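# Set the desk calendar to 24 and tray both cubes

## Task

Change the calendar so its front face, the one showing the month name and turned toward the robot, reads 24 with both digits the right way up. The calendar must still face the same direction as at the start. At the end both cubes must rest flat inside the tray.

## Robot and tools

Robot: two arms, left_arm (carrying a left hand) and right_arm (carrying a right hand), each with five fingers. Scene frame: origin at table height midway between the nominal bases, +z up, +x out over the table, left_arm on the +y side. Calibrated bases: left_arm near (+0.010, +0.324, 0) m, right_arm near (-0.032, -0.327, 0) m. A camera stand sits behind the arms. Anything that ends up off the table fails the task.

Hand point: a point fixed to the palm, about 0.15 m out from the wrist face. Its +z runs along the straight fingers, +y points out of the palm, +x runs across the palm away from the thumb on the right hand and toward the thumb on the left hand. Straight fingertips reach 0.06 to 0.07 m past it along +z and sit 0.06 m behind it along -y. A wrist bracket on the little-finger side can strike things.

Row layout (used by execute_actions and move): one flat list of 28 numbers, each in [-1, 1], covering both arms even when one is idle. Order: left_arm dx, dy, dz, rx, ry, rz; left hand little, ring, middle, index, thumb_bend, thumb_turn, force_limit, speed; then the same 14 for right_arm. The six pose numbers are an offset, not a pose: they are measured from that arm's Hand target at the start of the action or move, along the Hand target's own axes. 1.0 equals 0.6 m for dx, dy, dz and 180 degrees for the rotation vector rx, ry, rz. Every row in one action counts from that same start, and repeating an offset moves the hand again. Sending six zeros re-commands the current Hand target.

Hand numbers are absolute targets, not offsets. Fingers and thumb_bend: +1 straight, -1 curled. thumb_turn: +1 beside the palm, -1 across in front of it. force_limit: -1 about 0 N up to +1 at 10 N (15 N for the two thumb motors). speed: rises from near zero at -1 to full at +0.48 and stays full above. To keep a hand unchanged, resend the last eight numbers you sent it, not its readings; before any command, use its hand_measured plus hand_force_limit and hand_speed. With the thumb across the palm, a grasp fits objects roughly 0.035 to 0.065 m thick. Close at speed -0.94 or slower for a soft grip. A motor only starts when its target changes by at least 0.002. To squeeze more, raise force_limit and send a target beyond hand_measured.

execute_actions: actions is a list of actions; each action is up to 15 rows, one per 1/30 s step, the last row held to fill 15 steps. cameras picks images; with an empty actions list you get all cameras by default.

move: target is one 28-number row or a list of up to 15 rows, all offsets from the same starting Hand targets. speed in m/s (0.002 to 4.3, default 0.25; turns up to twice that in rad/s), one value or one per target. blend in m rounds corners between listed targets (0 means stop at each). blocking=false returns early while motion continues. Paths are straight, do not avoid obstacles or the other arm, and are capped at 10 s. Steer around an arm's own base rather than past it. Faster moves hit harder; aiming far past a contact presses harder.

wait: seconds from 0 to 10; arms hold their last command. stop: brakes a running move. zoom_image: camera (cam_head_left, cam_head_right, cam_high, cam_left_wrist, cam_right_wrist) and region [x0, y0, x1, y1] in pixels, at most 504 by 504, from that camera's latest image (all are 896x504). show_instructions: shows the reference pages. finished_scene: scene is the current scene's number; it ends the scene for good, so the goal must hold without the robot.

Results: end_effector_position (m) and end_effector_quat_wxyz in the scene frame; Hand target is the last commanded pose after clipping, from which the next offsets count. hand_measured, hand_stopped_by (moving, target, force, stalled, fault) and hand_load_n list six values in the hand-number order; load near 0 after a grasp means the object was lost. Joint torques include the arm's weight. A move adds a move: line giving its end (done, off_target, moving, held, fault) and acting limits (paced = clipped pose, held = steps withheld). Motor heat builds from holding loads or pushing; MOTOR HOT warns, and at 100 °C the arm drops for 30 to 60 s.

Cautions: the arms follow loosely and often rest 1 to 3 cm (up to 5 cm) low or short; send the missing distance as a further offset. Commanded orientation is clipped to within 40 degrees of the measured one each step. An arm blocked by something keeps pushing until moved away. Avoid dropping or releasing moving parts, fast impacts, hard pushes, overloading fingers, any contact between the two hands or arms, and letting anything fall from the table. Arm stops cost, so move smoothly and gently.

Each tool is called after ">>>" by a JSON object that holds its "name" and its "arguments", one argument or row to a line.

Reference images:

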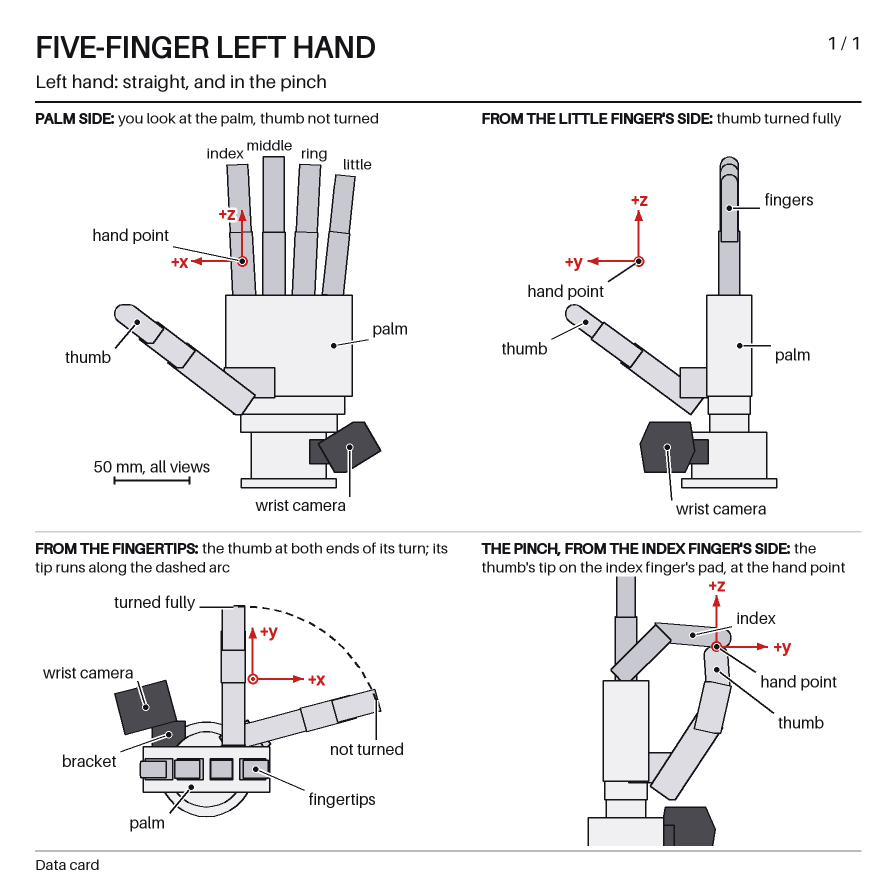

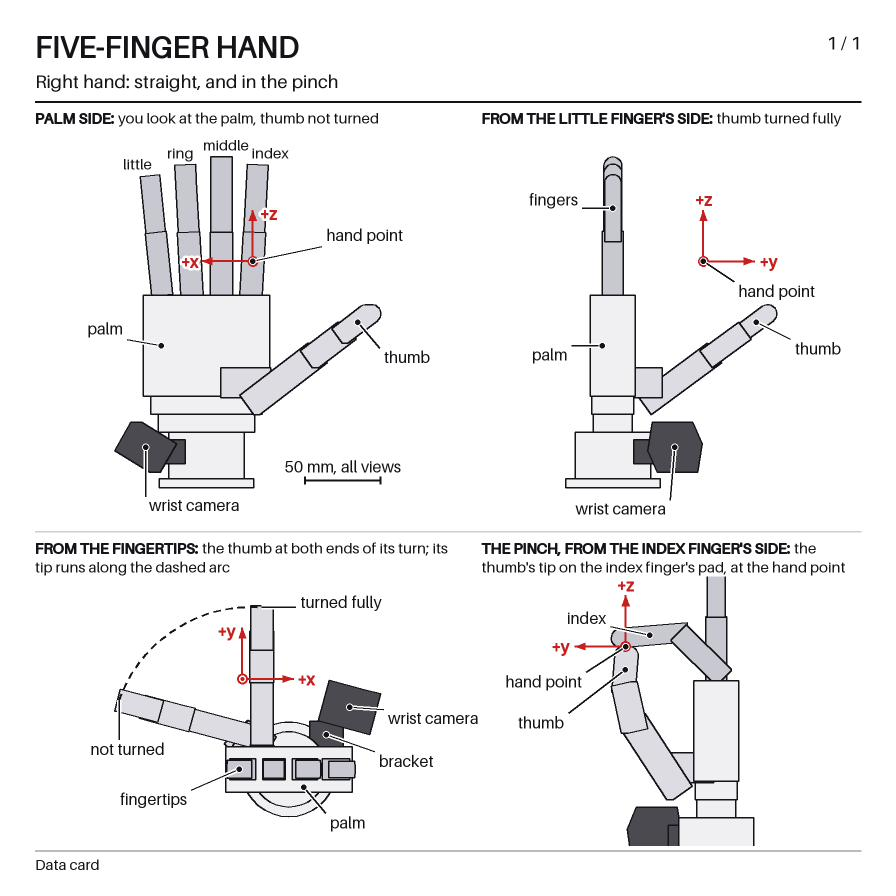

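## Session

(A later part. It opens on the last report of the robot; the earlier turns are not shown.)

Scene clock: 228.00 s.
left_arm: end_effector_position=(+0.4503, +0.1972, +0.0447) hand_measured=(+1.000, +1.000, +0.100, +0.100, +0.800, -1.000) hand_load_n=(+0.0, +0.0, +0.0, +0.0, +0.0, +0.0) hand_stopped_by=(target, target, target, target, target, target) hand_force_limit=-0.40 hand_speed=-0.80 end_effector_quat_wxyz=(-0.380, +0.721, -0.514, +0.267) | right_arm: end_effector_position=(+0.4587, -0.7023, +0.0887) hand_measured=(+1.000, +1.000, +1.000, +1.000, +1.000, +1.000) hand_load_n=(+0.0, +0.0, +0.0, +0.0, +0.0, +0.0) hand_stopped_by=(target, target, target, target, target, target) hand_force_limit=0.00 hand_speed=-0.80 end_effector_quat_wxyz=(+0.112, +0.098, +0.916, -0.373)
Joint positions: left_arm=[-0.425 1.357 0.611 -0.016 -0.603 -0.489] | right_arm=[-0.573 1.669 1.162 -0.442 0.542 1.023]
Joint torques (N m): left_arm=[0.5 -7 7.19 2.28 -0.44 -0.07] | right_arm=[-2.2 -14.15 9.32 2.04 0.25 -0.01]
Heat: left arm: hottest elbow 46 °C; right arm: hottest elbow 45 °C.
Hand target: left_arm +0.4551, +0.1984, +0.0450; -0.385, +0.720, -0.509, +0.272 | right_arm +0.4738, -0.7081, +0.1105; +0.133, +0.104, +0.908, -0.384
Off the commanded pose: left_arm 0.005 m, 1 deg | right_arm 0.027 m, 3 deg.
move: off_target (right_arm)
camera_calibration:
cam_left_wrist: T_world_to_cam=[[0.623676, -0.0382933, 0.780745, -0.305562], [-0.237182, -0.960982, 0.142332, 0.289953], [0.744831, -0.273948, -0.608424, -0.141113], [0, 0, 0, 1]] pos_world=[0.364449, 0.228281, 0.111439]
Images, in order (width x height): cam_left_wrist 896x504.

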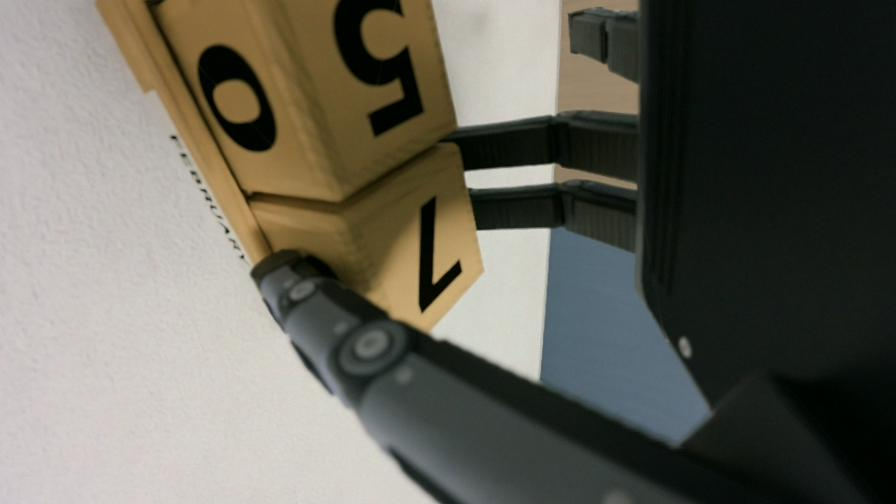

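>>> {"name": "move", "arguments": {
  "target": [
    [0.0,0.0111,0.0074,0,0,0,1,1,0.15,0.15,0.85,-1,-0.4,-0.8,0,0,0,0,0,0,1,1,1,1,1,1,0,-0.8]
  ],
  "speed": 0.12
}}

Scene clock: 232.27 s.
left_arm: end_effector_position=(+0.4500, +0.1973, +0.0355) hand_measured=(+1.000, +1.000, +0.150, +0.150, +0.850, -1.000) hand_load_n=(+0.0, +0.0, +0.0, +0.0, +0.0, +0.0) hand_stopped_by=(target, target, target, target, target, target) hand_force_limit=-0.40 hand_speed=-0.80 end_effector_quat_wxyz=(-0.380, +0.721, -0.514, +0.266) | right_arm: end_effector_position=(+0.4587, -0.7023, +0.0887) hand_measured=(+1.000, +1.000, +1.000, +1.000, +1.000, +1.000) hand_load_n=(+0.0, +0.0, +0.0, +0.0, +0.0, +0.0) hand_stopped_by=(target, target, target, target, target, target) hand_force_limit=0.00 hand_speed=-0.80 end_effector_quat_wxyz=(+0.112, +0.098, +0.916, -0.373)
Joint positions: left_arm=[-0.425 1.38 0.602 0.013 -0.603 -0.489] | right_arm=[-0.573 1.669 1.162 -0.442 0.542 1.023]
Joint torques (N m): left_arm=[0.44 -7.41 7.02 2.33 -0.41 -0.06] | right_arm=[-2.2 -14.33 9.33 2.07 0.26 0]
Heat: left arm: hottest elbow 45 °C; right arm: hottest elbow 45 °C.
Hand target: left_arm +0.4550, +0.1984, +0.0370; -0.385, +0.720, -0.509, +0.272 | right_arm +0.4738, -0.7081, +0.1105; +0.133, +0.104, +0.908, -0.384
Off the commanded pose: left_arm 0.005 m, 1 deg | right_arm 0.027 m, 3 deg.
move: off_target (right_arm)

>>> {"name": "move", "arguments": {
  "target": [
    [0,-0.0941,-0.0629,0,0,0,1,1,0.4,0.4,1,-1,-0.4,-0.5,0,0,0,0,0,0,1,1,1,1,1,1,0,-0.8],
    [0,-0.0127,-0.0066,0,0,0,1,1,0.4,0.4,1,-1,-0.4,-0.5,0,0,0,0,0,0,1,1,1,1,1,1,0,-0.8]
  ],
  "speed": 0.15
}}

Scene clock: 239.67 s.
left_arm: end_effector_position=(+0.4482, +0.1982, +0.0378) hand_measured=(+1.000, +1.000, +0.400, +0.400, +1.000, -1.000) hand_load_n=(+0.0, +0.0, +0.0, +0.0, +0.0, +0.0) hand_stopped_by=(target, target, target, target, target, target) hand_force_limit=-0.40 hand_speed=-0.50 end_effector_quat_wxyz=(-0.379, +0.722, -0.517, +0.260) | right_arm: end_effector_position=(+0.4587, -0.7023, +0.0887) hand_measured=(+1.000, +1.000, +1.000, +1.000, +1.000, +1.000) hand_load_n=(+0.0, +0.0, +0.0, +0.0, +0.0, +0.0) hand_stopped_by=(target, target, target, target, target, target) hand_force_limit=0.00 hand_speed=-0.80 end_effector_quat_wxyz=(+0.112, +0.098, +0.916, -0.373)
Joint positions: left_arm=[-0.425 1.37 0.609 -0.017 -0.603 -0.489] | right_arm=[-0.573 1.669 1.162 -0.442 0.542 1.023]
Joint torques (N m): left_arm=[0.38 -8.18 7.51 2.24 -0.38 -0.04] | right_arm=[-2.26 -14.21 9.35 2.07 0.25 -0.01]
Heat: left arm: hottest elbow 45 °C; right arm: hottest elbow 45 °C.
Hand target: left_arm +0.4559, +0.1987, +0.0455; -0.385, +0.720, -0.509, +0.272 | right_arm +0.4738, -0.7081, +0.1105; +0.133, +0.104, +0.908, -0.384
Off the commanded pose: left_arm 0.011 m, 2 deg | right_arm 0.027 m, 3 deg.
move: off_target (left_arm, right_arm)

>>> {"name": "move", "arguments": {
  "target": [
    [0,0,0,0,0,0,1,1,-0.02,-0.02,0.85,-1,-0.4,-0.7,0,0,0,0,0,0,1,1,1,1,1,1,0,-0.8],
    [0,0,0,0,0,0,1,1,-0.25,-0.25,0.0,-1,-0.4,-0.9,0,0,0,0,0,0,1,1,1,1,1,1,0,-0.8]
  ],
  "speed": 0.1,
  "cameras": ["cam_left_wrist"]
}}

>>> {"name": "zoom_image", "arguments": {
  "camera": "cam_left_wrist",
  "region": [200, 50, 540, 390]
}}

Scene clock: 246.63 s.
left_arm: end_effector_position=(+0.4485, +0.1980, +0.0381) hand_measured=(+1.000, +1.000, -0.046, -0.092, +0.830, -1.000) hand_load_n=(+0.0, -0.5, +2.5, +4.5, +7.0, -0.5) hand_stopped_by=(target, target, force, force, force, target) hand_force_limit=-0.40 hand_speed=-0.90 end_effector_quat_wxyz=(-0.379, +0.722, -0.517, +0.260) | right_arm: end_effector_position=(+0.4587, -0.7023, +0.0887) hand_measured=(+1.000, +1.000, +1.000, +1.000, +1.000, +1.000) hand_load_n=(+0.0, +0.0, +0.0, +0.5, +0.0, +0.0) hand_stopped_by=(target, target, target, target, target, target) hand_force_limit=0.00 hand_speed=-0.80 end_effector_quat_wxyz=(+0.112, +0.098, +0.916, -0.373)
Joint positions: left_arm=[-0.425 1.37 0.609 -0.016 -0.603 -0.489] | right_arm=[-0.573 1.669 1.162 -0.442 0.542 1.023]
Joint torques (N m): left_arm=[0.56 -7.88 7.53 2.3 -0.38 -0.05] | right_arm=[-2.32 -14.33 9.35 2.04 0.25 -0.02]
Heat: left arm: hottest elbow 45 °C; right arm: hottest elbow 45 °C.
Hand target: left_arm +0.4559, +0.1987, +0.0455; -0.385, +0.720, -0.509, +0.272 | right_arm +0.4738, -0.7081, +0.1105; +0.133, +0.104, +0.908, -0.384
Off the commanded pose: left_arm 0.011 m, 2 deg | right_arm 0.027 m, 3 deg.
move: off_target (left_arm, right_arm); target 2's new numbers were sent with left_arm's hand 0.011 m and 2 deg from that target
camera_calibration:
cam_left_wrist: T_world_to_cam=[[0.634525, -0.0431477, 0.771697, -0.302727], [-0.235183, -0.961874, 0.139598, 0.290646], [0.736252, -0.270068, -0.620481, -0.140031], [0, 0, 0, 1]] pos_world=[0.363541, 0.228685, 0.106154]
Images, in order (width x height): cam_left_wrist 896x504.

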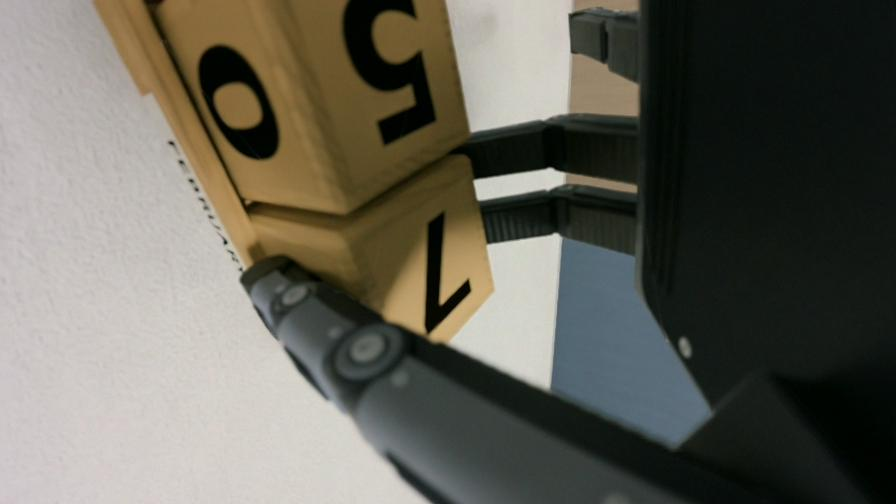

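Scaled by 1.482 from the camera's 896x504 image, which has a finer 1280x720 frame.

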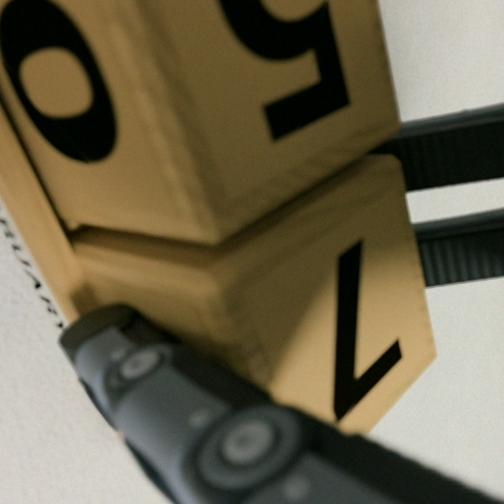

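>>> {"name": "move", "arguments": {
  "target": [
    [0,-0.09,-0.06,0,0,0,1,1,-0.25,-0.25,0.0,-1,-0.4,-0.9,0,0,0,0,0,0,1,1,1,1,1,1,0,-0.8]
  ],
  "speed": 0.1,
  "cameras": ["cam_left_wrist"]
}}

Scene clock: 252.67 s.
left_arm: end_effector_position=(+0.4329, +0.2050, +0.0765) hand_measured=(+1.000, +1.000, -0.046, -0.092, +0.830, -1.000) hand_load_n=(+0.0, +0.0, +2.0, +4.0, +7.0, +0.0) hand_stopped_by=(target, target, force, force, force, target) hand_force_limit=-0.40 hand_speed=-0.90 end_effector_quat_wxyz=(-0.376, +0.723, -0.524, +0.246) | right_arm: end_effector_position=(+0.4587, -0.7023, +0.0887) hand_measured=(+1.000, +1.000, +1.000, +1.000, +1.000, +1.000) hand_load_n=(+0.0, +0.0, +0.0, +0.0, +0.0, +0.0) hand_stopped_by=(target, target, target, target, target, target) hand_force_limit=0.00 hand_speed=-0.80 end_effector_quat_wxyz=(+0.112, +0.098, +0.916, -0.373)
Joint positions: left_arm=[-0.425 1.243 0.643 -0.209 -0.603 -0.489] | right_arm=[-0.573 1.669 1.162 -0.442 0.542 1.023]
Joint torques (N m): left_arm=[0.5 -8.06 13.16 0.87 -0.39 -0.05] | right_arm=[-2.49 -14.21 9.33 2.07 0.25 -0.02]
Heat: left arm: hottest elbow 45 °C; right arm: hottest elbow 45 °C.
Hand target: left_arm +0.4560, +0.1987, +0.1104; -0.385, +0.720, -0.509, +0.272 | right_arm +0.4738, -0.7081, +0.1105; +0.133, +0.104, +0.908, -0.384
Off the commanded pose: left_arm 0.041 m, 4 deg | right_arm 0.027 m, 3 deg.
move: off_target (left_arm, right_arm)
camera_calibration:
cam_left_wrist: T_world_to_cam=[[0.656949, -0.0532378, 0.752053, -0.328371], [-0.231252, -0.96365, 0.133791, 0.287373], [0.717593, -0.261808, -0.645381, -0.0945473], [0, 0, 0, 1]] pos_world=[0.350025, 0.234692, 0.147486]
Images, in order (width x height): cam_left_wrist 896x504.

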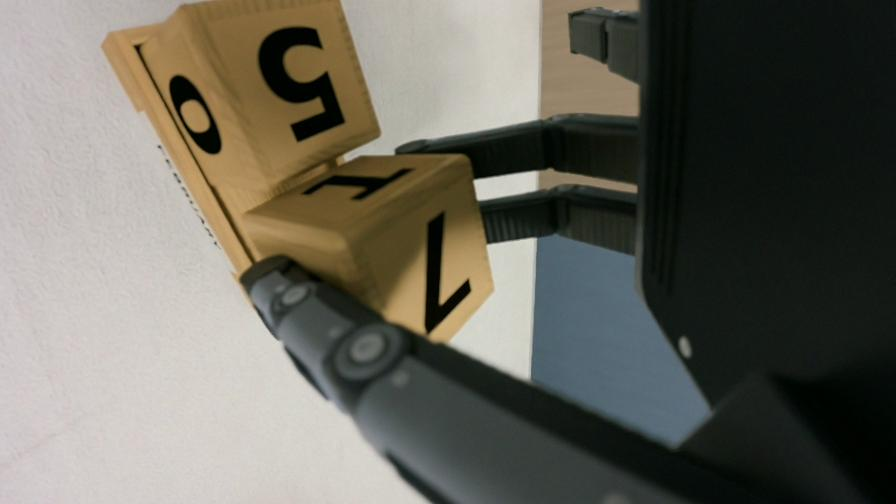

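>>> {"name": "execute_actions", "arguments": {
  "actions": [],
  "cameras": ["cam_high", "cam_head_left", "cam_head_right"]
}}

>>> {"name": "zoom_image", "arguments": {
  "camera": "cam_high",
  "region": [400, 110, 470, 170]
}}

Scene clock: 262.70 s.
left_arm: end_effector_position=(+0.4329, +0.2050, +0.0765) hand_measured=(+1.000, +1.000, -0.046, -0.092, +0.830, -1.000) hand_load_n=(+0.0, -0.5, +2.0, +4.0, +7.0, -0.5) hand_stopped_by=(target, target, force, force, force, target) hand_force_limit=-0.40 hand_speed=-0.90 end_effector_quat_wxyz=(-0.376, +0.723, -0.524, +0.246) | right_arm: end_effector_position=(+0.4587, -0.7023, +0.0887) hand_measured=(+1.000, +1.000, +1.000, +1.000, +1.000, +1.000) hand_load_n=(+0.0, +0.0, +0.0, +0.0, +0.0, +0.0) hand_stopped_by=(target, target, target, target, target, target) hand_force_limit=0.00 hand_speed=-0.80 end_effector_quat_wxyz=(+0.112, +0.098, +0.916, -0.373)
Joint positions: left_arm=[-0.425 1.243 0.643 -0.209 -0.603 -0.489] | right_arm=[-0.573 1.669 1.162 -0.442 0.542 1.023]
Joint velocities: within noise
Joint torques (N m): left_arm=[0.44 -8.23 13.14 0.91 -0.42 -0.05] | right_arm=[-2.37 -14.21 9.35 2.04 0.26 -0.01]
Motor temperatures (°C): left_arm=[30 33 47 23 23 21] | right_arm=[24 33 45 26 24 21]
Heat: left arm: hottest elbow 47 °C; right arm: hottest elbow 45 °C.
Hand target: left_arm +0.4560, +0.1987, +0.1104; -0.385, +0.720, -0.509, +0.272 | right_arm +0.4738, -0.7081, +0.1105; +0.133, +0.104, +0.908, -0.384
Off the commanded pose: left_arm 0.041 m, 4 deg | right_arm 0.027 m, 3 deg.
Images, in order (width x height): cam_head_left 896x504, cam_head_right 896x504, cam_high 896x504.

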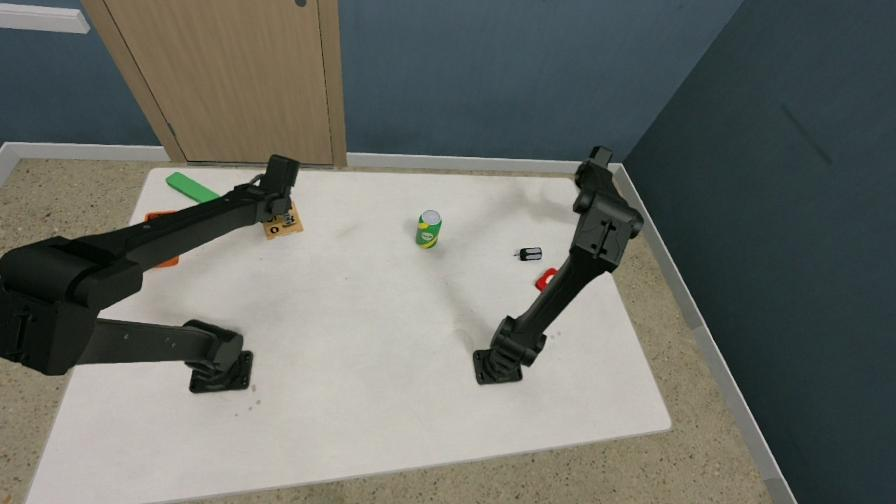

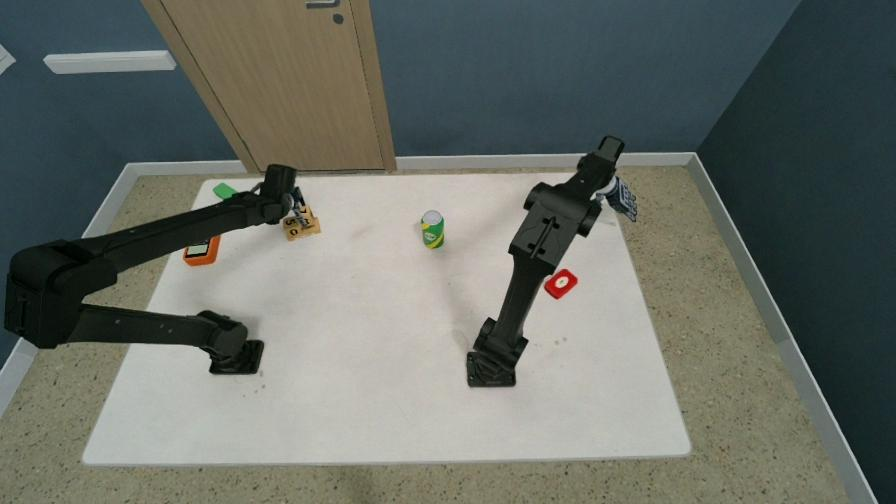

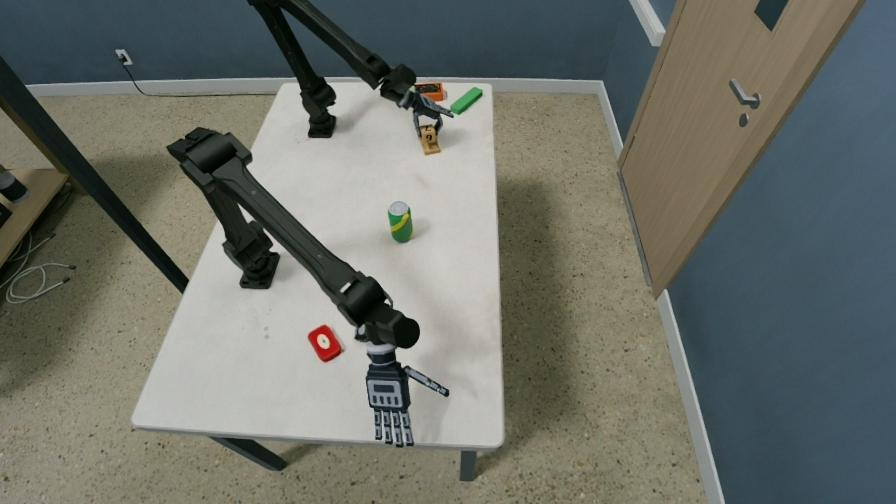

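Scaled by 7.200 from the camera's 896x504 image, which has a finer 1280x720 frame.

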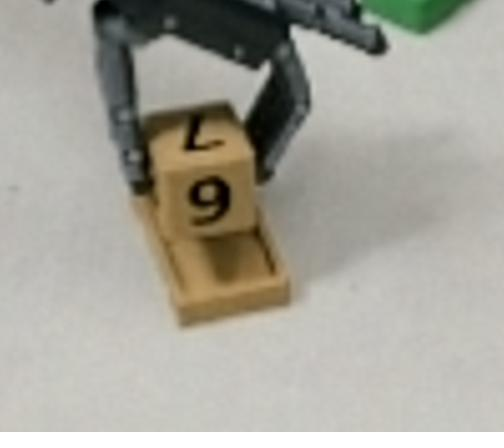

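>>> {"name": "move", "arguments": {
  "target": [
    [0.0202,-0.1147,-0.1278,0,0,0,1,1,-0.25,-0.25,0.0,-1,-0.4,-0.9,0,0,0,0,0,0,1,1,1,1,1,1,0,-0.8],
    [0.2918,-0.1417,-0.296,0,0.2467,-0.3689,1,1,-0.25,-0.25,0.0,-1,-0.4,-0.9,0,0,0,0,0,0,1,1,1,1,1,1,0,-0.8]
  ],
  "speed": 0.25,
  "blend": [0.04,0],
  "cameras": ["cam_high","cam_left_wrist","cam_head_right"]
}}

Scene clock: 291.77 s.
left_arm: end_effector_position=(+0.4194, +0.0005, +0.2689) hand_measured=(+1.000, +1.000, -0.046, -0.092, +0.830, -1.000) hand_load_n=(+0.0, +0.0, +2.0, +4.0, +7.5, -0.5) hand_stopped_by=(target, target, force, force, force, target) hand_force_limit=-0.40 hand_speed=-0.90 end_effector_quat_wxyz=(+0.021, +0.734, -0.159, +0.660) | right_arm: end_effector_position=(+0.4587, -0.7023, +0.0887) hand_measured=(+1.000, +1.000, +1.000, +1.000, +1.000, +1.000) hand_load_n=(+0.0, +0.0, +0.0, +0.0, +0.0, +0.0) hand_stopped_by=(target, target, target, target, target, target) hand_force_limit=0.00 hand_speed=-0.80 end_effector_quat_wxyz=(+0.112, +0.098, +0.916, -0.373)
Joint positions: left_arm=[-0.737 1.157 0.547 0.464 -0.483 -1.459] | right_arm=[-0.573 1.669 1.162 -0.442 0.542 1.023]
Joint torques (N m): left_arm=[-0.15 -5.6 8.42 2.88 -0.37 -0.26] | right_arm=[-2.32 -14.27 9.36 2.04 0.26 -0.01]
Heat: left arm: hottest elbow 49 °C; right arm: hottest elbow 45 °C.
Hand target: left_arm +0.4195, +0.0001, +0.2797; +0.032, +0.727, -0.144, +0.671 | right_arm +0.4738, -0.7081, +0.1105; +0.133, +0.104, +0.908, -0.384
Off the commanded pose: left_arm 0.011 m, 3 deg | right_arm 0.027 m, 3 deg.
move: off_target (left_arm, right_arm)
camera_calibration:
cam_left_wrist: T_world_to_cam=[[0.301653, 0.865014, 0.400943, -0.232139], [-0.49135, -0.219342, 0.842891, -0.0205397], [0.817056, -0.451264, 0.358859, -0.325811], [0, 0, 0, 1]] pos_world=[0.326139, 0.0492714, 0.227308]
Images, in order (width x height): cam_head_right 896x504, cam_high 896x504, cam_left_wrist 896x504.

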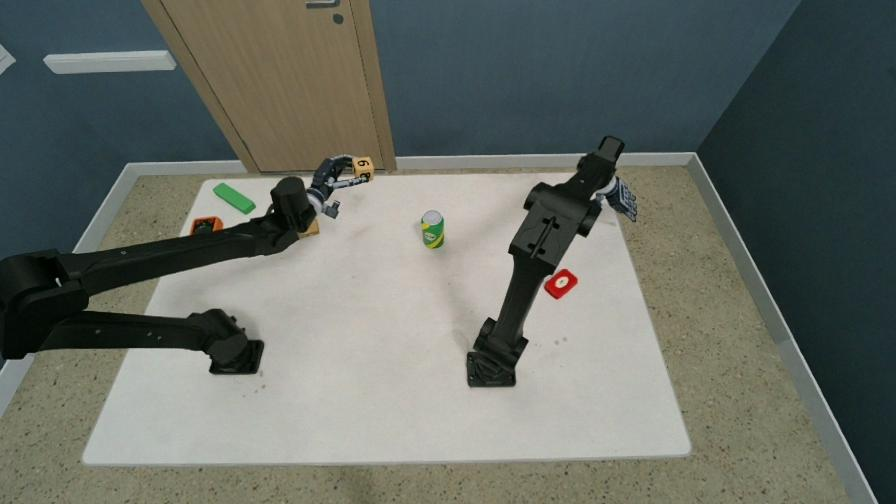

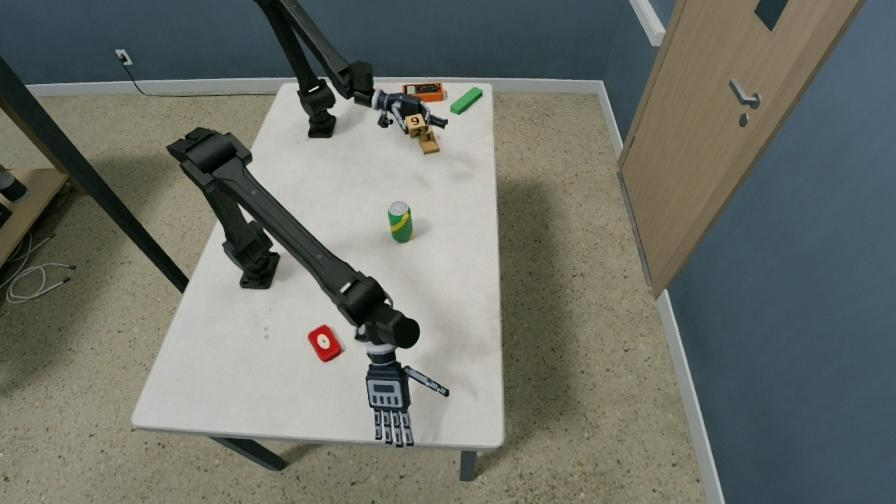

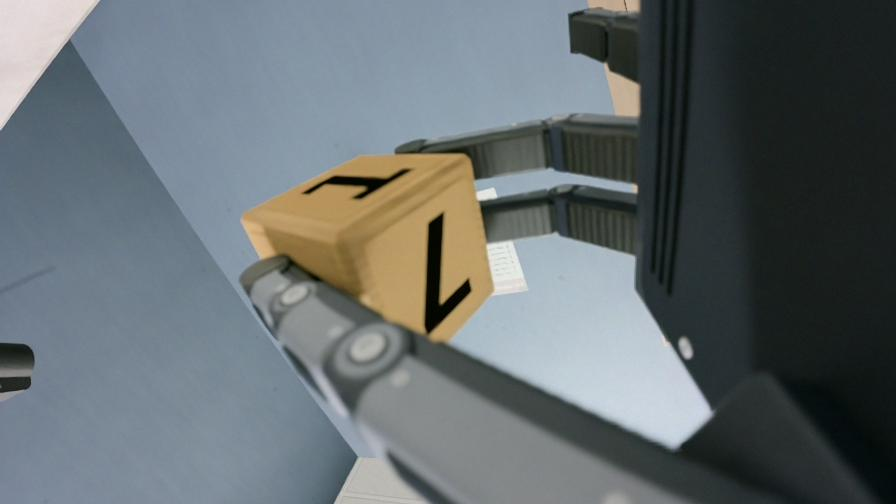

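>>> {"name": "zoom_image", "arguments": {
  "camera": "cam_high",
  "region": [395, 100, 445, 150]
}}

>>> {"name": "zoom_image", "arguments": {
  "camera": "cam_head_right",
  "region": [335, 145, 385, 195]
}}

Scaled by 10.080 from the camera's 896x504 image, which has a finer 1280x720 frame.

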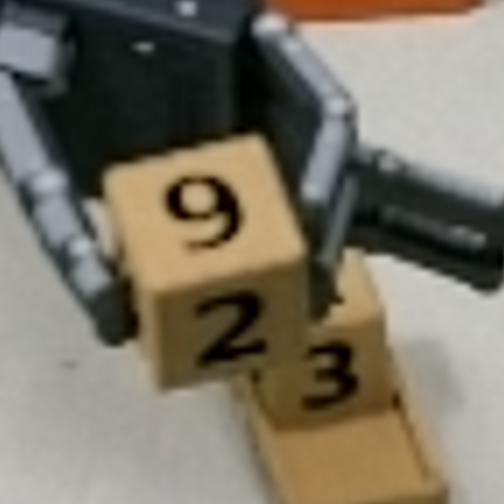

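Scaled by 10.080 from the camera's 896x504 image, which has a finer 1280x720 frame.

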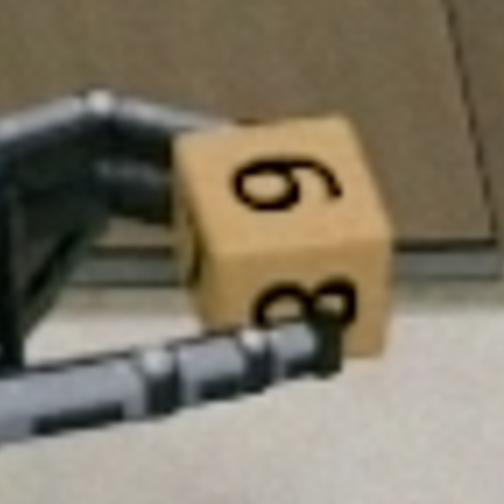

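>>> {"name": "move", "arguments": {
  "target": [
    [-0.2549,0.0805,0.037,-0.0372,-0.2095,0.3932,1,1,-0.25,-0.25,0.0,-1,-0.4,-0.9,0,0,0,0,0,0,1,1,1,1,1,1,0,-0.8],
    [-0.3533,0.095,0.0466,-0.0372,-0.2095,0.3932,1,1,-0.25,-0.25,0.0,-1,-0.4,-0.9,0,0,0,0,0,0,1,1,1,1,1,1,0,-0.8]
  ],
  "speed": 0.2,
  "blend": [0.02,0],
  "cameras": ["cam_left_wrist","cam_head_right"]
}}

Scene clock: 346.73 s.
left_arm: end_effector_position=(+0.4170, -0.0205, +0.0534) hand_measured=(+1.000, +1.000, -0.046, -0.092, +0.830, -1.000) hand_load_n=(+0.0, +0.0, +2.0, +4.0, +7.0, -0.5) hand_stopped_by=(target, target, force, force, force, target) hand_force_limit=-0.40 hand_speed=-0.90 end_effector_quat_wxyz=(-0.358, +0.679, -0.572, +0.290) | right_arm: end_effector_position=(+0.4587, -0.7023, +0.0887) hand_measured=(+1.000, +1.000, +1.000, +1.000, +1.000, +1.000) hand_load_n=(+0.0, +0.0, +0.0, +0.0, +0.0, +0.0) hand_stopped_by=(target, target, target, target, target, target) hand_force_limit=0.00 hand_speed=-0.80 end_effector_quat_wxyz=(+0.112, +0.098, +0.916, -0.373)
Joint positions: left_arm=[-0.883 1.584 0.93 -0.318 -0.799 -0.79] | right_arm=[-0.573 1.669 1.162 -0.442 0.542 1.023]
Joint torques (N m): left_arm=[-0.5 -12.28 7.49 2.03 -0.86 -0.02] | right_arm=[-2.26 -14.15 9.33 2.06 0.26 0]
Heat: left arm: hottest elbow 47 °C; right arm: hottest elbow 45 °C.
Hand target: left_arm +0.4199, -0.0259, +0.0599; -0.361, +0.674, -0.568, +0.303 | right_arm +0.4738, -0.7081, +0.1105; +0.133, +0.104, +0.908, -0.384
Off the commanded pose: left_arm 0.009 m, 2 deg | right_arm 0.027 m, 3 deg.
move: off_target (right_arm)
camera_calibration:
cam_left_wrist: T_world_to_cam=[[0.618373, -0.142783, 0.772806, -0.299442], [-0.383595, -0.913097, 0.138237, 0.13386], [0.685908, -0.381926, -0.619405, -0.147805], [0, 0, 0, 1]] pos_world=[0.337895, 0.0230218, 0.121355]
Images, in order (width x height): cam_head_right 896x504, cam_left_wrist 896x504.

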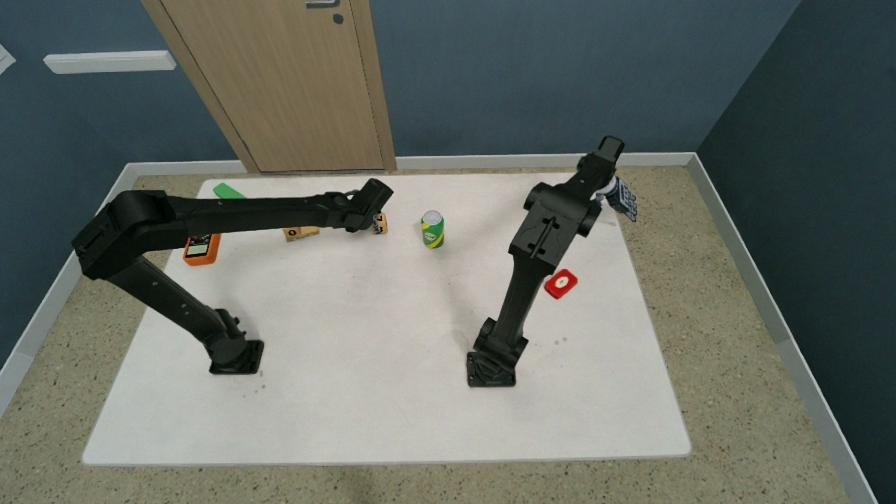

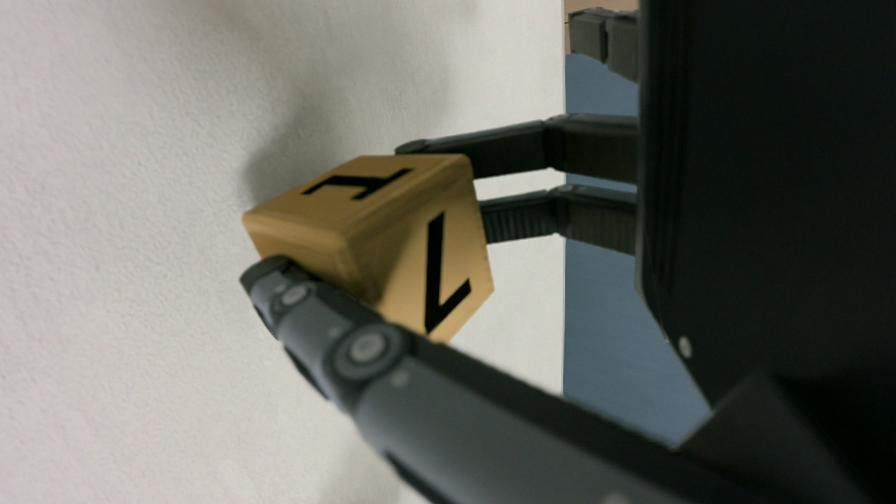

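>>> {"name": "move", "arguments": {
  "target": [
    [0,0.0311,0.0208,0,0,0,1,1,-0.25,-0.25,0.0,-1,-0.4,-0.9,0,0,0,0,0,0,1,1,1,1,1,1,0,-0.8]
  ],
  "speed": 0.06
}}

Scene clock: 353.10 s.
left_arm: end_effector_position=(+0.4171, -0.0205, +0.0342) hand_measured=(+1.000, +1.000, -0.046, -0.092, +0.830, -1.000) hand_load_n=(+0.0, +0.0, +2.5, +4.5, +7.0, -0.5) hand_stopped_by=(target, target, force, force, force, target) hand_force_limit=-0.40 hand_speed=-0.90 end_effector_quat_wxyz=(-0.358, +0.679, -0.571, +0.293) | right_arm: end_effector_position=(+0.4587, -0.7023, +0.0887) hand_measured=(+1.000, +1.000, +1.000, +1.000, +1.000, +1.000) hand_load_n=(+0.0, +0.0, +0.0, +0.0, +0.0, +0.0) hand_stopped_by=(target, target, target, target, target, target) hand_force_limit=0.00 hand_speed=-0.80 end_effector_quat_wxyz=(+0.112, +0.098, +0.916, -0.373)
Joint positions: left_arm=[-0.883 1.617 0.906 -0.254 -0.799 -0.79] | right_arm=[-0.573 1.669 1.162 -0.442 0.542 1.023]
Joint torques (N m): left_arm=[-0.44 -11.75 7.36 1.99 -0.83 -0.02] | right_arm=[-2.26 -14.33 9.37 2.07 0.25 -0.01]
Heat: left arm: hottest elbow 46 °C; right arm: hottest elbow 45 °C.
Hand target: left_arm +0.4199, -0.0258, +0.0375; -0.361, +0.674, -0.568, +0.303 | right_arm +0.4738, -0.7081, +0.1105; +0.133, +0.104, +0.908, -0.384
Off the commanded pose: left_arm 0.007 m, 1 deg | right_arm 0.027 m, 3 deg.
move: off_target (right_arm)

>>> {"name": "move", "arguments": {
  "target": [
    [0,0.0111,0.0074,0,0,0,1,1,-0.25,-0.25,0.0,-1,-0.4,-0.9,0,0,0,0,0,0,1,1,1,1,1,1,0,-0.8]
  ],
  "speed": 0.04,
  "cameras": ["cam_left_wrist"]
}}

Scene clock: 356.87 s.
left_arm: end_effector_position=(+0.4178, -0.0214, +0.0292) hand_measured=(+1.000, +1.000, -0.046, -0.092, +0.830, -1.000) hand_load_n=(+0.5, -0.5, +2.0, +4.0, +7.5, -0.5) hand_stopped_by=(target, target, force, force, force, target) hand_force_limit=-0.40 hand_speed=-0.90 end_effector_quat_wxyz=(-0.357, +0.679, -0.569, +0.295) | right_arm: end_effector_position=(+0.4587, -0.7023, +0.0887) hand_measured=(+1.000, +1.000, +1.000, +1.000, +1.000, +1.000) hand_load_n=(+0.0, +0.0, +0.0, -0.5, +0.0, -0.5) hand_stopped_by=(target, target, target, target, target, target) hand_force_limit=0.00 hand_speed=-0.80 end_effector_quat_wxyz=(+0.112, +0.098, +0.916, -0.373)
Joint positions: left_arm=[-0.883 1.628 0.899 -0.231 -0.799 -0.79] | right_arm=[-0.573 1.669 1.162 -0.442 0.542 1.023]
Joint torques (N m): left_arm=[-0.44 -11.52 7.19 2.03 -0.82 -0.02] | right_arm=[-2.32 -14.21 9.33 2.09 0.26 -0.01]
Heat: left arm: hottest elbow 46 °C; right arm: hottest elbow 45 °C.
Hand target: left_arm +0.4199, -0.0258, +0.0294; -0.361, +0.674, -0.568, +0.303 | right_arm +0.4738, -0.7081, +0.1105; +0.133, +0.104, +0.908, -0.384
Off the commanded pose: left_arm 0.005 m, 1 deg | right_arm 0.027 m, 3 deg.
move: off_target (right_arm)
camera_calibration:
cam_left_wrist: T_world_to_cam=[[0.612317, -0.135434, 0.778926, -0.278819], [-0.384691, -0.911763, 0.143877, 0.137035], [0.69071, -0.387744, -0.610389, -0.166], [0, 0, 0, 1]] pos_world=[0.338099, 0.0228165, 0.0961388]
Images, in order (width x height): cam_left_wrist 896x504.

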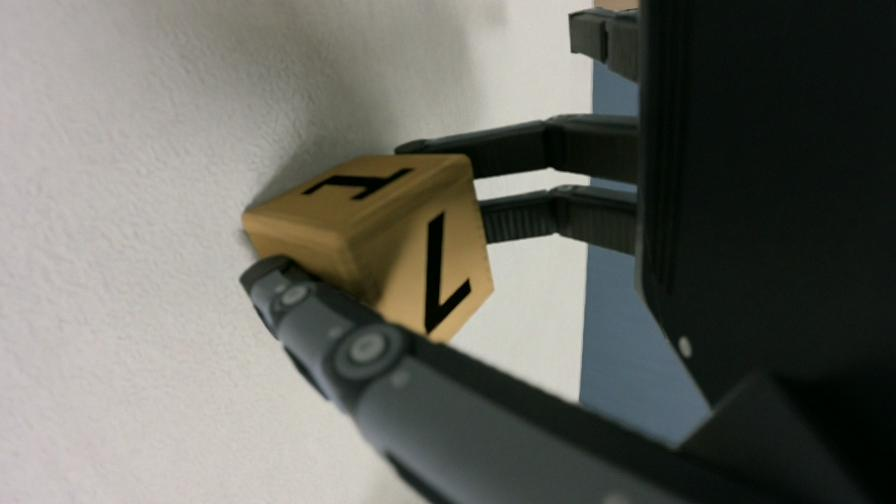

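>>> {"name": "move", "arguments": {
  "target": [
    [0,-0.004,-0.0028,0,0,0,1,1,0.3,0.3,1,-1,-0.4,-0.7,0,0,0,0,0,0,1,1,1,1,1,1,0,-0.8],
    [0,-0.125,-0.083,0,0,0,1,1,0.4,0.4,1,-1,-0.4,-0.5,0,0,0,0,0,0,1,1,1,1,1,1,0,-0.8]
  ],
  "speed": 0.15,
  "cameras": ["cam_left_wrist"]
}}

>>> {"name": "zoom_image", "arguments": {
  "camera": "cam_left_wrist",
  "region": [160, 50, 440, 330]
}}

Scene clock: 366.47 s.
left_arm: end_effector_position=(+0.4084, -0.0095, +0.0905) hand_measured=(+1.000, +1.000, +0.400, +0.400, +1.000, -1.000) hand_load_n=(+0.0, +0.0, +0.5, +0.0, +0.0, +0.0) hand_stopped_by=(target, target, target, target, target, target) hand_force_limit=-0.40 hand_speed=-0.50 end_effector_quat_wxyz=(-0.361, +0.677, -0.578, +0.280) | right_arm: end_effector_position=(+0.4587, -0.7023, +0.0887) hand_measured=(+1.000, +1.000, +1.000, +1.000, +1.000, +1.000) hand_load_n=(+0.0, +0.0, +0.0, +0.0, +0.0, +0.0) hand_stopped_by=(target, target, target, target, target, target) hand_force_limit=0.00 hand_speed=-0.80 end_effector_quat_wxyz=(+0.112, +0.098, +0.916, -0.373)
Joint positions: left_arm=[-0.883 1.498 0.955 -0.45 -0.801 -0.787] | right_arm=[-0.573 1.669 1.162 -0.442 0.542 1.023]
Joint torques (N m): left_arm=[-0.62 -12.1 12.59 0.61 -0.8 -0.04] | right_arm=[-2.43 -14.21 9.36 2.04 0.26 -0.02]
Heat: left arm: hottest elbow 46 °C; right arm: hottest elbow 45 °C.
Hand target: left_arm +0.4202, -0.0260, +0.1195; -0.361, +0.674, -0.568, +0.303 | right_arm +0.4738, -0.7081, +0.1105; +0.133, +0.104, +0.908, -0.384
Off the commanded pose: left_arm 0.035 m, 3 deg | right_arm 0.027 m, 3 deg.
move: off_target (left_arm, right_arm); target 2's new numbers were sent with left_arm's hand 0.035 m and 3 deg from that target
camera_calibration:
cam_left_wrist: T_world_to_cam=[[0.628373, -0.158604, 0.761572, -0.324299], [-0.382701, -0.915358, 0.125135, 0.13623], [0.677265, -0.370086, -0.635884, -0.109519], [0, 0, 0, 1]] pos_world=[0.33009, 0.0327323, 0.160289]
Images, in order (width x height): cam_left_wrist 896x504.

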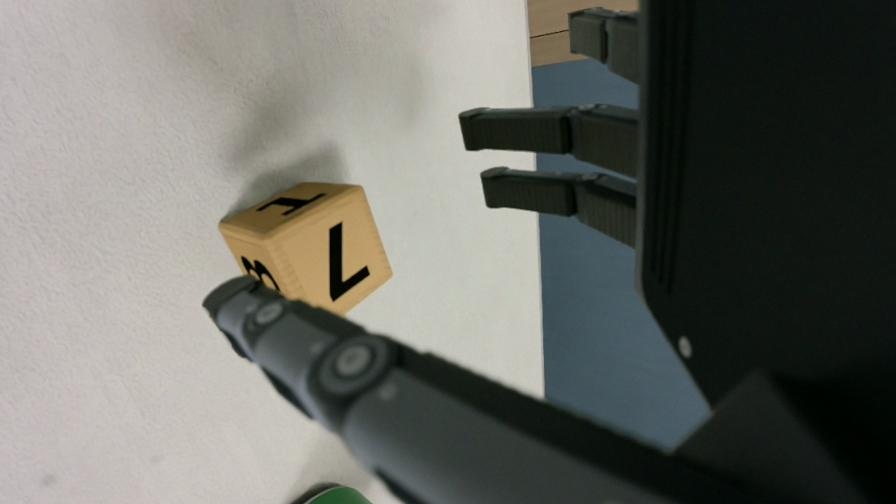

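Scaled by 1.800 from the camera's 896x504 image, which has a finer 1280x720 frame.

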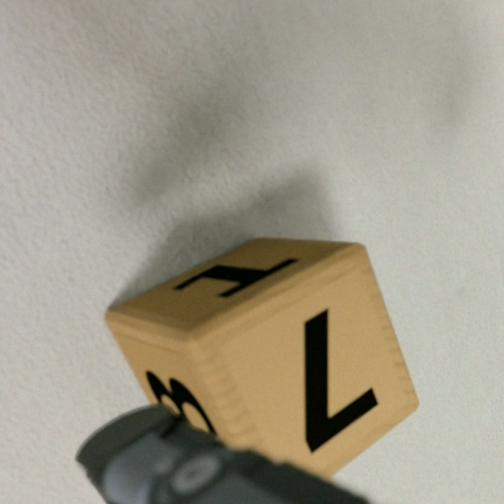

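>>> {"name": "move", "arguments": {
  "target": [
    [-0.1627,-0.1175,-0.034,0,-0.025,-0.017,1,1,0.4,0.4,1,-1,-0.4,-0.5,-0.0218,-0.0833,-0.3297,0,0,0,1,1,0.4,0.4,1,-1,-0.4,-0.5],
    [-0.4298,-0.0387,0.1012,0,-0.0507,-0.0339,1,1,0.4,0.4,1,-1,-0.4,-0.5,0.1447,0.1853,-0.728,-0.0257,-0.1997,-0.2109,1,1,0.4,0.4,1,-1,-0.4,-0.5],
    [-0.4298,-0.0387,0.1012,0,-0.0507,-0.0339,1,1,0.4,0.4,1,-1,-0.4,-0.5,0.1675,0.7093,-0.9392,-0.0514,-0.3994,-0.4218,1,1,0.4,0.4,1,-1,-0.4,-0.5]
  ],
  "speed": 0.3,
  "blend": [0.05,0.05,0],
  "cameras": ["cam_left_wrist","cam_right_wrist","cam_head_right"]
}}

Scene clock: 395.83 s.
left_arm: end_effector_position=(+0.4325, +0.2388, +0.0932) hand_measured=(+1.000, +1.000, +0.400, +0.400, +1.000, -1.000) hand_load_n=(+0.0, +0.0, +0.0, +0.0, +0.0, +0.0) hand_stopped_by=(target, target, target, target, target, target) hand_force_limit=-0.40 hand_speed=-0.50 end_effector_quat_wxyz=(-0.381, +0.731, -0.509, +0.249) | right_arm: end_effector_position=(+0.3864, -0.0196, +0.1300) hand_measured=(+1.000, +1.000, +0.400, +0.400, +1.000, -1.000) hand_load_n=(+0.0, +0.0, +0.0, +0.0, +0.0, +0.0) hand_stopped_by=(target, target, target, target, target, target) hand_force_limit=-0.40 hand_speed=-0.50 end_effector_quat_wxyz=(-0.322, +0.691, -0.577, +0.292)
Joint positions: left_arm=[-0.337 1.169 0.625 -0.22 -0.562 -0.443] | right_arm=[0.716 1.359 0.912 -0.31 0.433 0.337]
Joint torques (N m): left_arm=[1.32 -7.53 8.16 2.33 -0.24 -0.01] | right_arm=[-1.9 -9.52 12.33 3.08 0.05 -0.22]
Heat: left arm: hottest elbow 47 °C; right arm: hottest elbow 45 °C.
Hand target: left_arm +0.4386, +0.2390, +0.1057; -0.389, +0.726, -0.501, +0.267 | right_arm +0.4115, -0.0001, +0.1702; -0.361, +0.676, -0.567, +0.303
Off the commanded pose: left_arm 0.014 m, 2 deg | right_arm 0.051 m, 5 deg.
move: off_target (left_arm, right_arm)
camera_calibration:
cam_left_wrist: T_world_to_cam=[[0.645227, -0.0260998, 0.763545, -0.341366], [-0.203571, -0.969157, 0.138898, 0.306448], [0.73637, -0.245057, -0.63064, -0.088193], [0, 0, 0, 1]] pos_world=[0.347585, 0.266475, 0.162465]
cam_right_wrist: T_world_to_cam=[[-0.525985, -0.321178, -0.787518, 0.309777], [-0.647766, 0.751309, 0.126233, 0.252131], [0.551125, 0.576524, -0.603226, -0.012581], [0, 0, 0, 1]] pos_world=[0.333194, -0.0826812, 0.204539]
Images, in order (width x height): cam_head_right 896x504, cam_left_wrist 896x504, cam_right_wrist 896x504.

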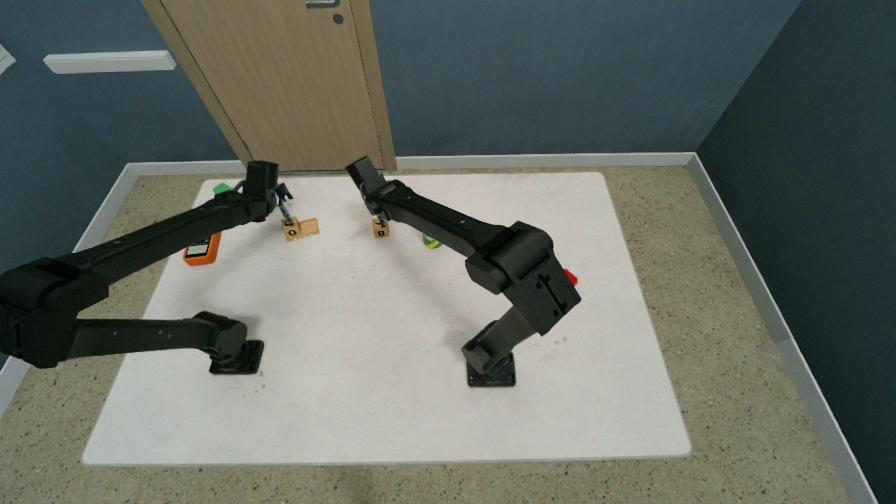

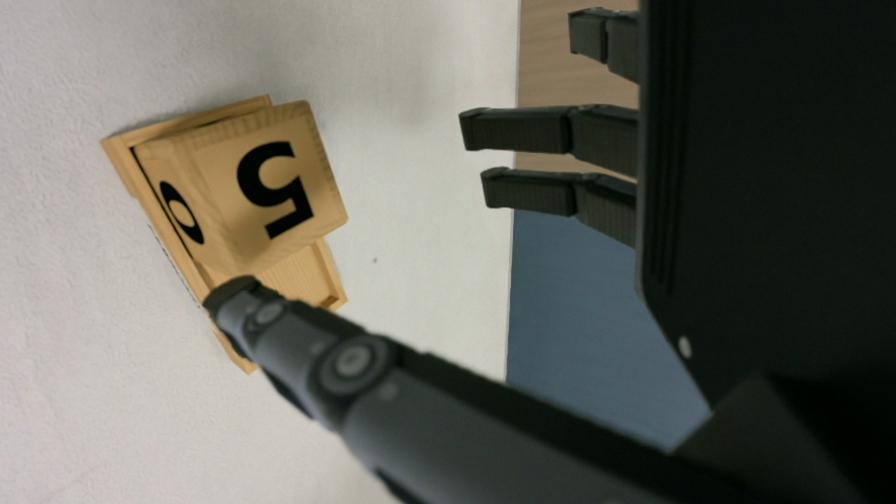

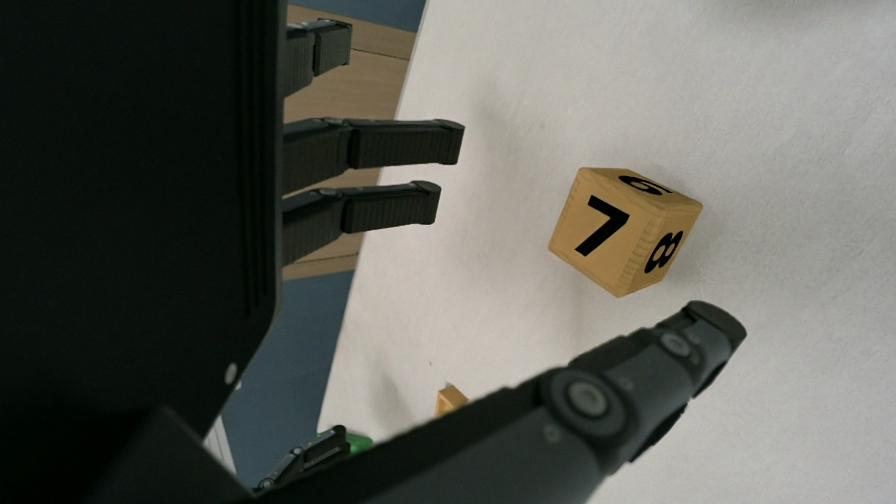

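>>> {"name": "zoom_image", "arguments": {
  "camera": "cam_left_wrist",
  "region": [100, 80, 380, 360]
}}

>>> {"name": "zoom_image", "arguments": {
  "camera": "cam_right_wrist",
  "region": [500, 120, 740, 360]
}}

Scaled by 1.800 from the camera's 896x504 image, which has a finer 1280x720 frame.

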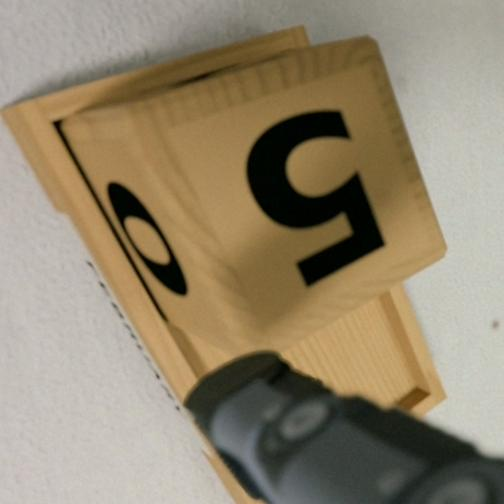

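Scaled by 2.100 from the camera's 896x504 image, which has a finer 1280x720 frame.

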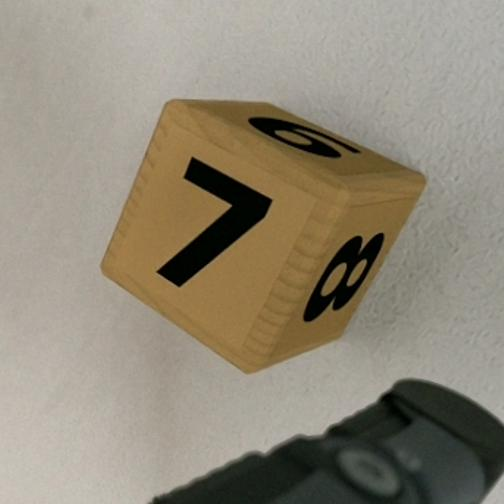

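>>> {"name": "zoom_image", "arguments": {
  "camera": "cam_head_right",
  "region": [265, 200, 335, 260]
}}

Scaled by 7.200 from the camera's 896x504 image, which has a finer 1280x720 frame.

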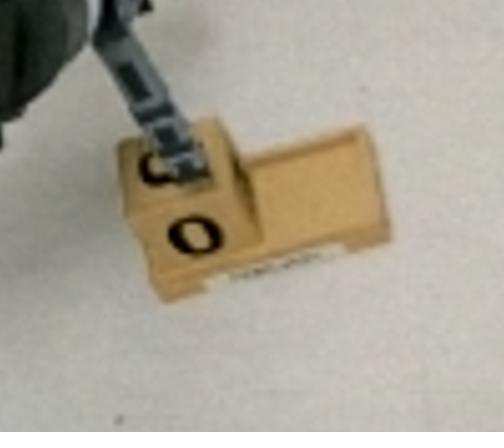

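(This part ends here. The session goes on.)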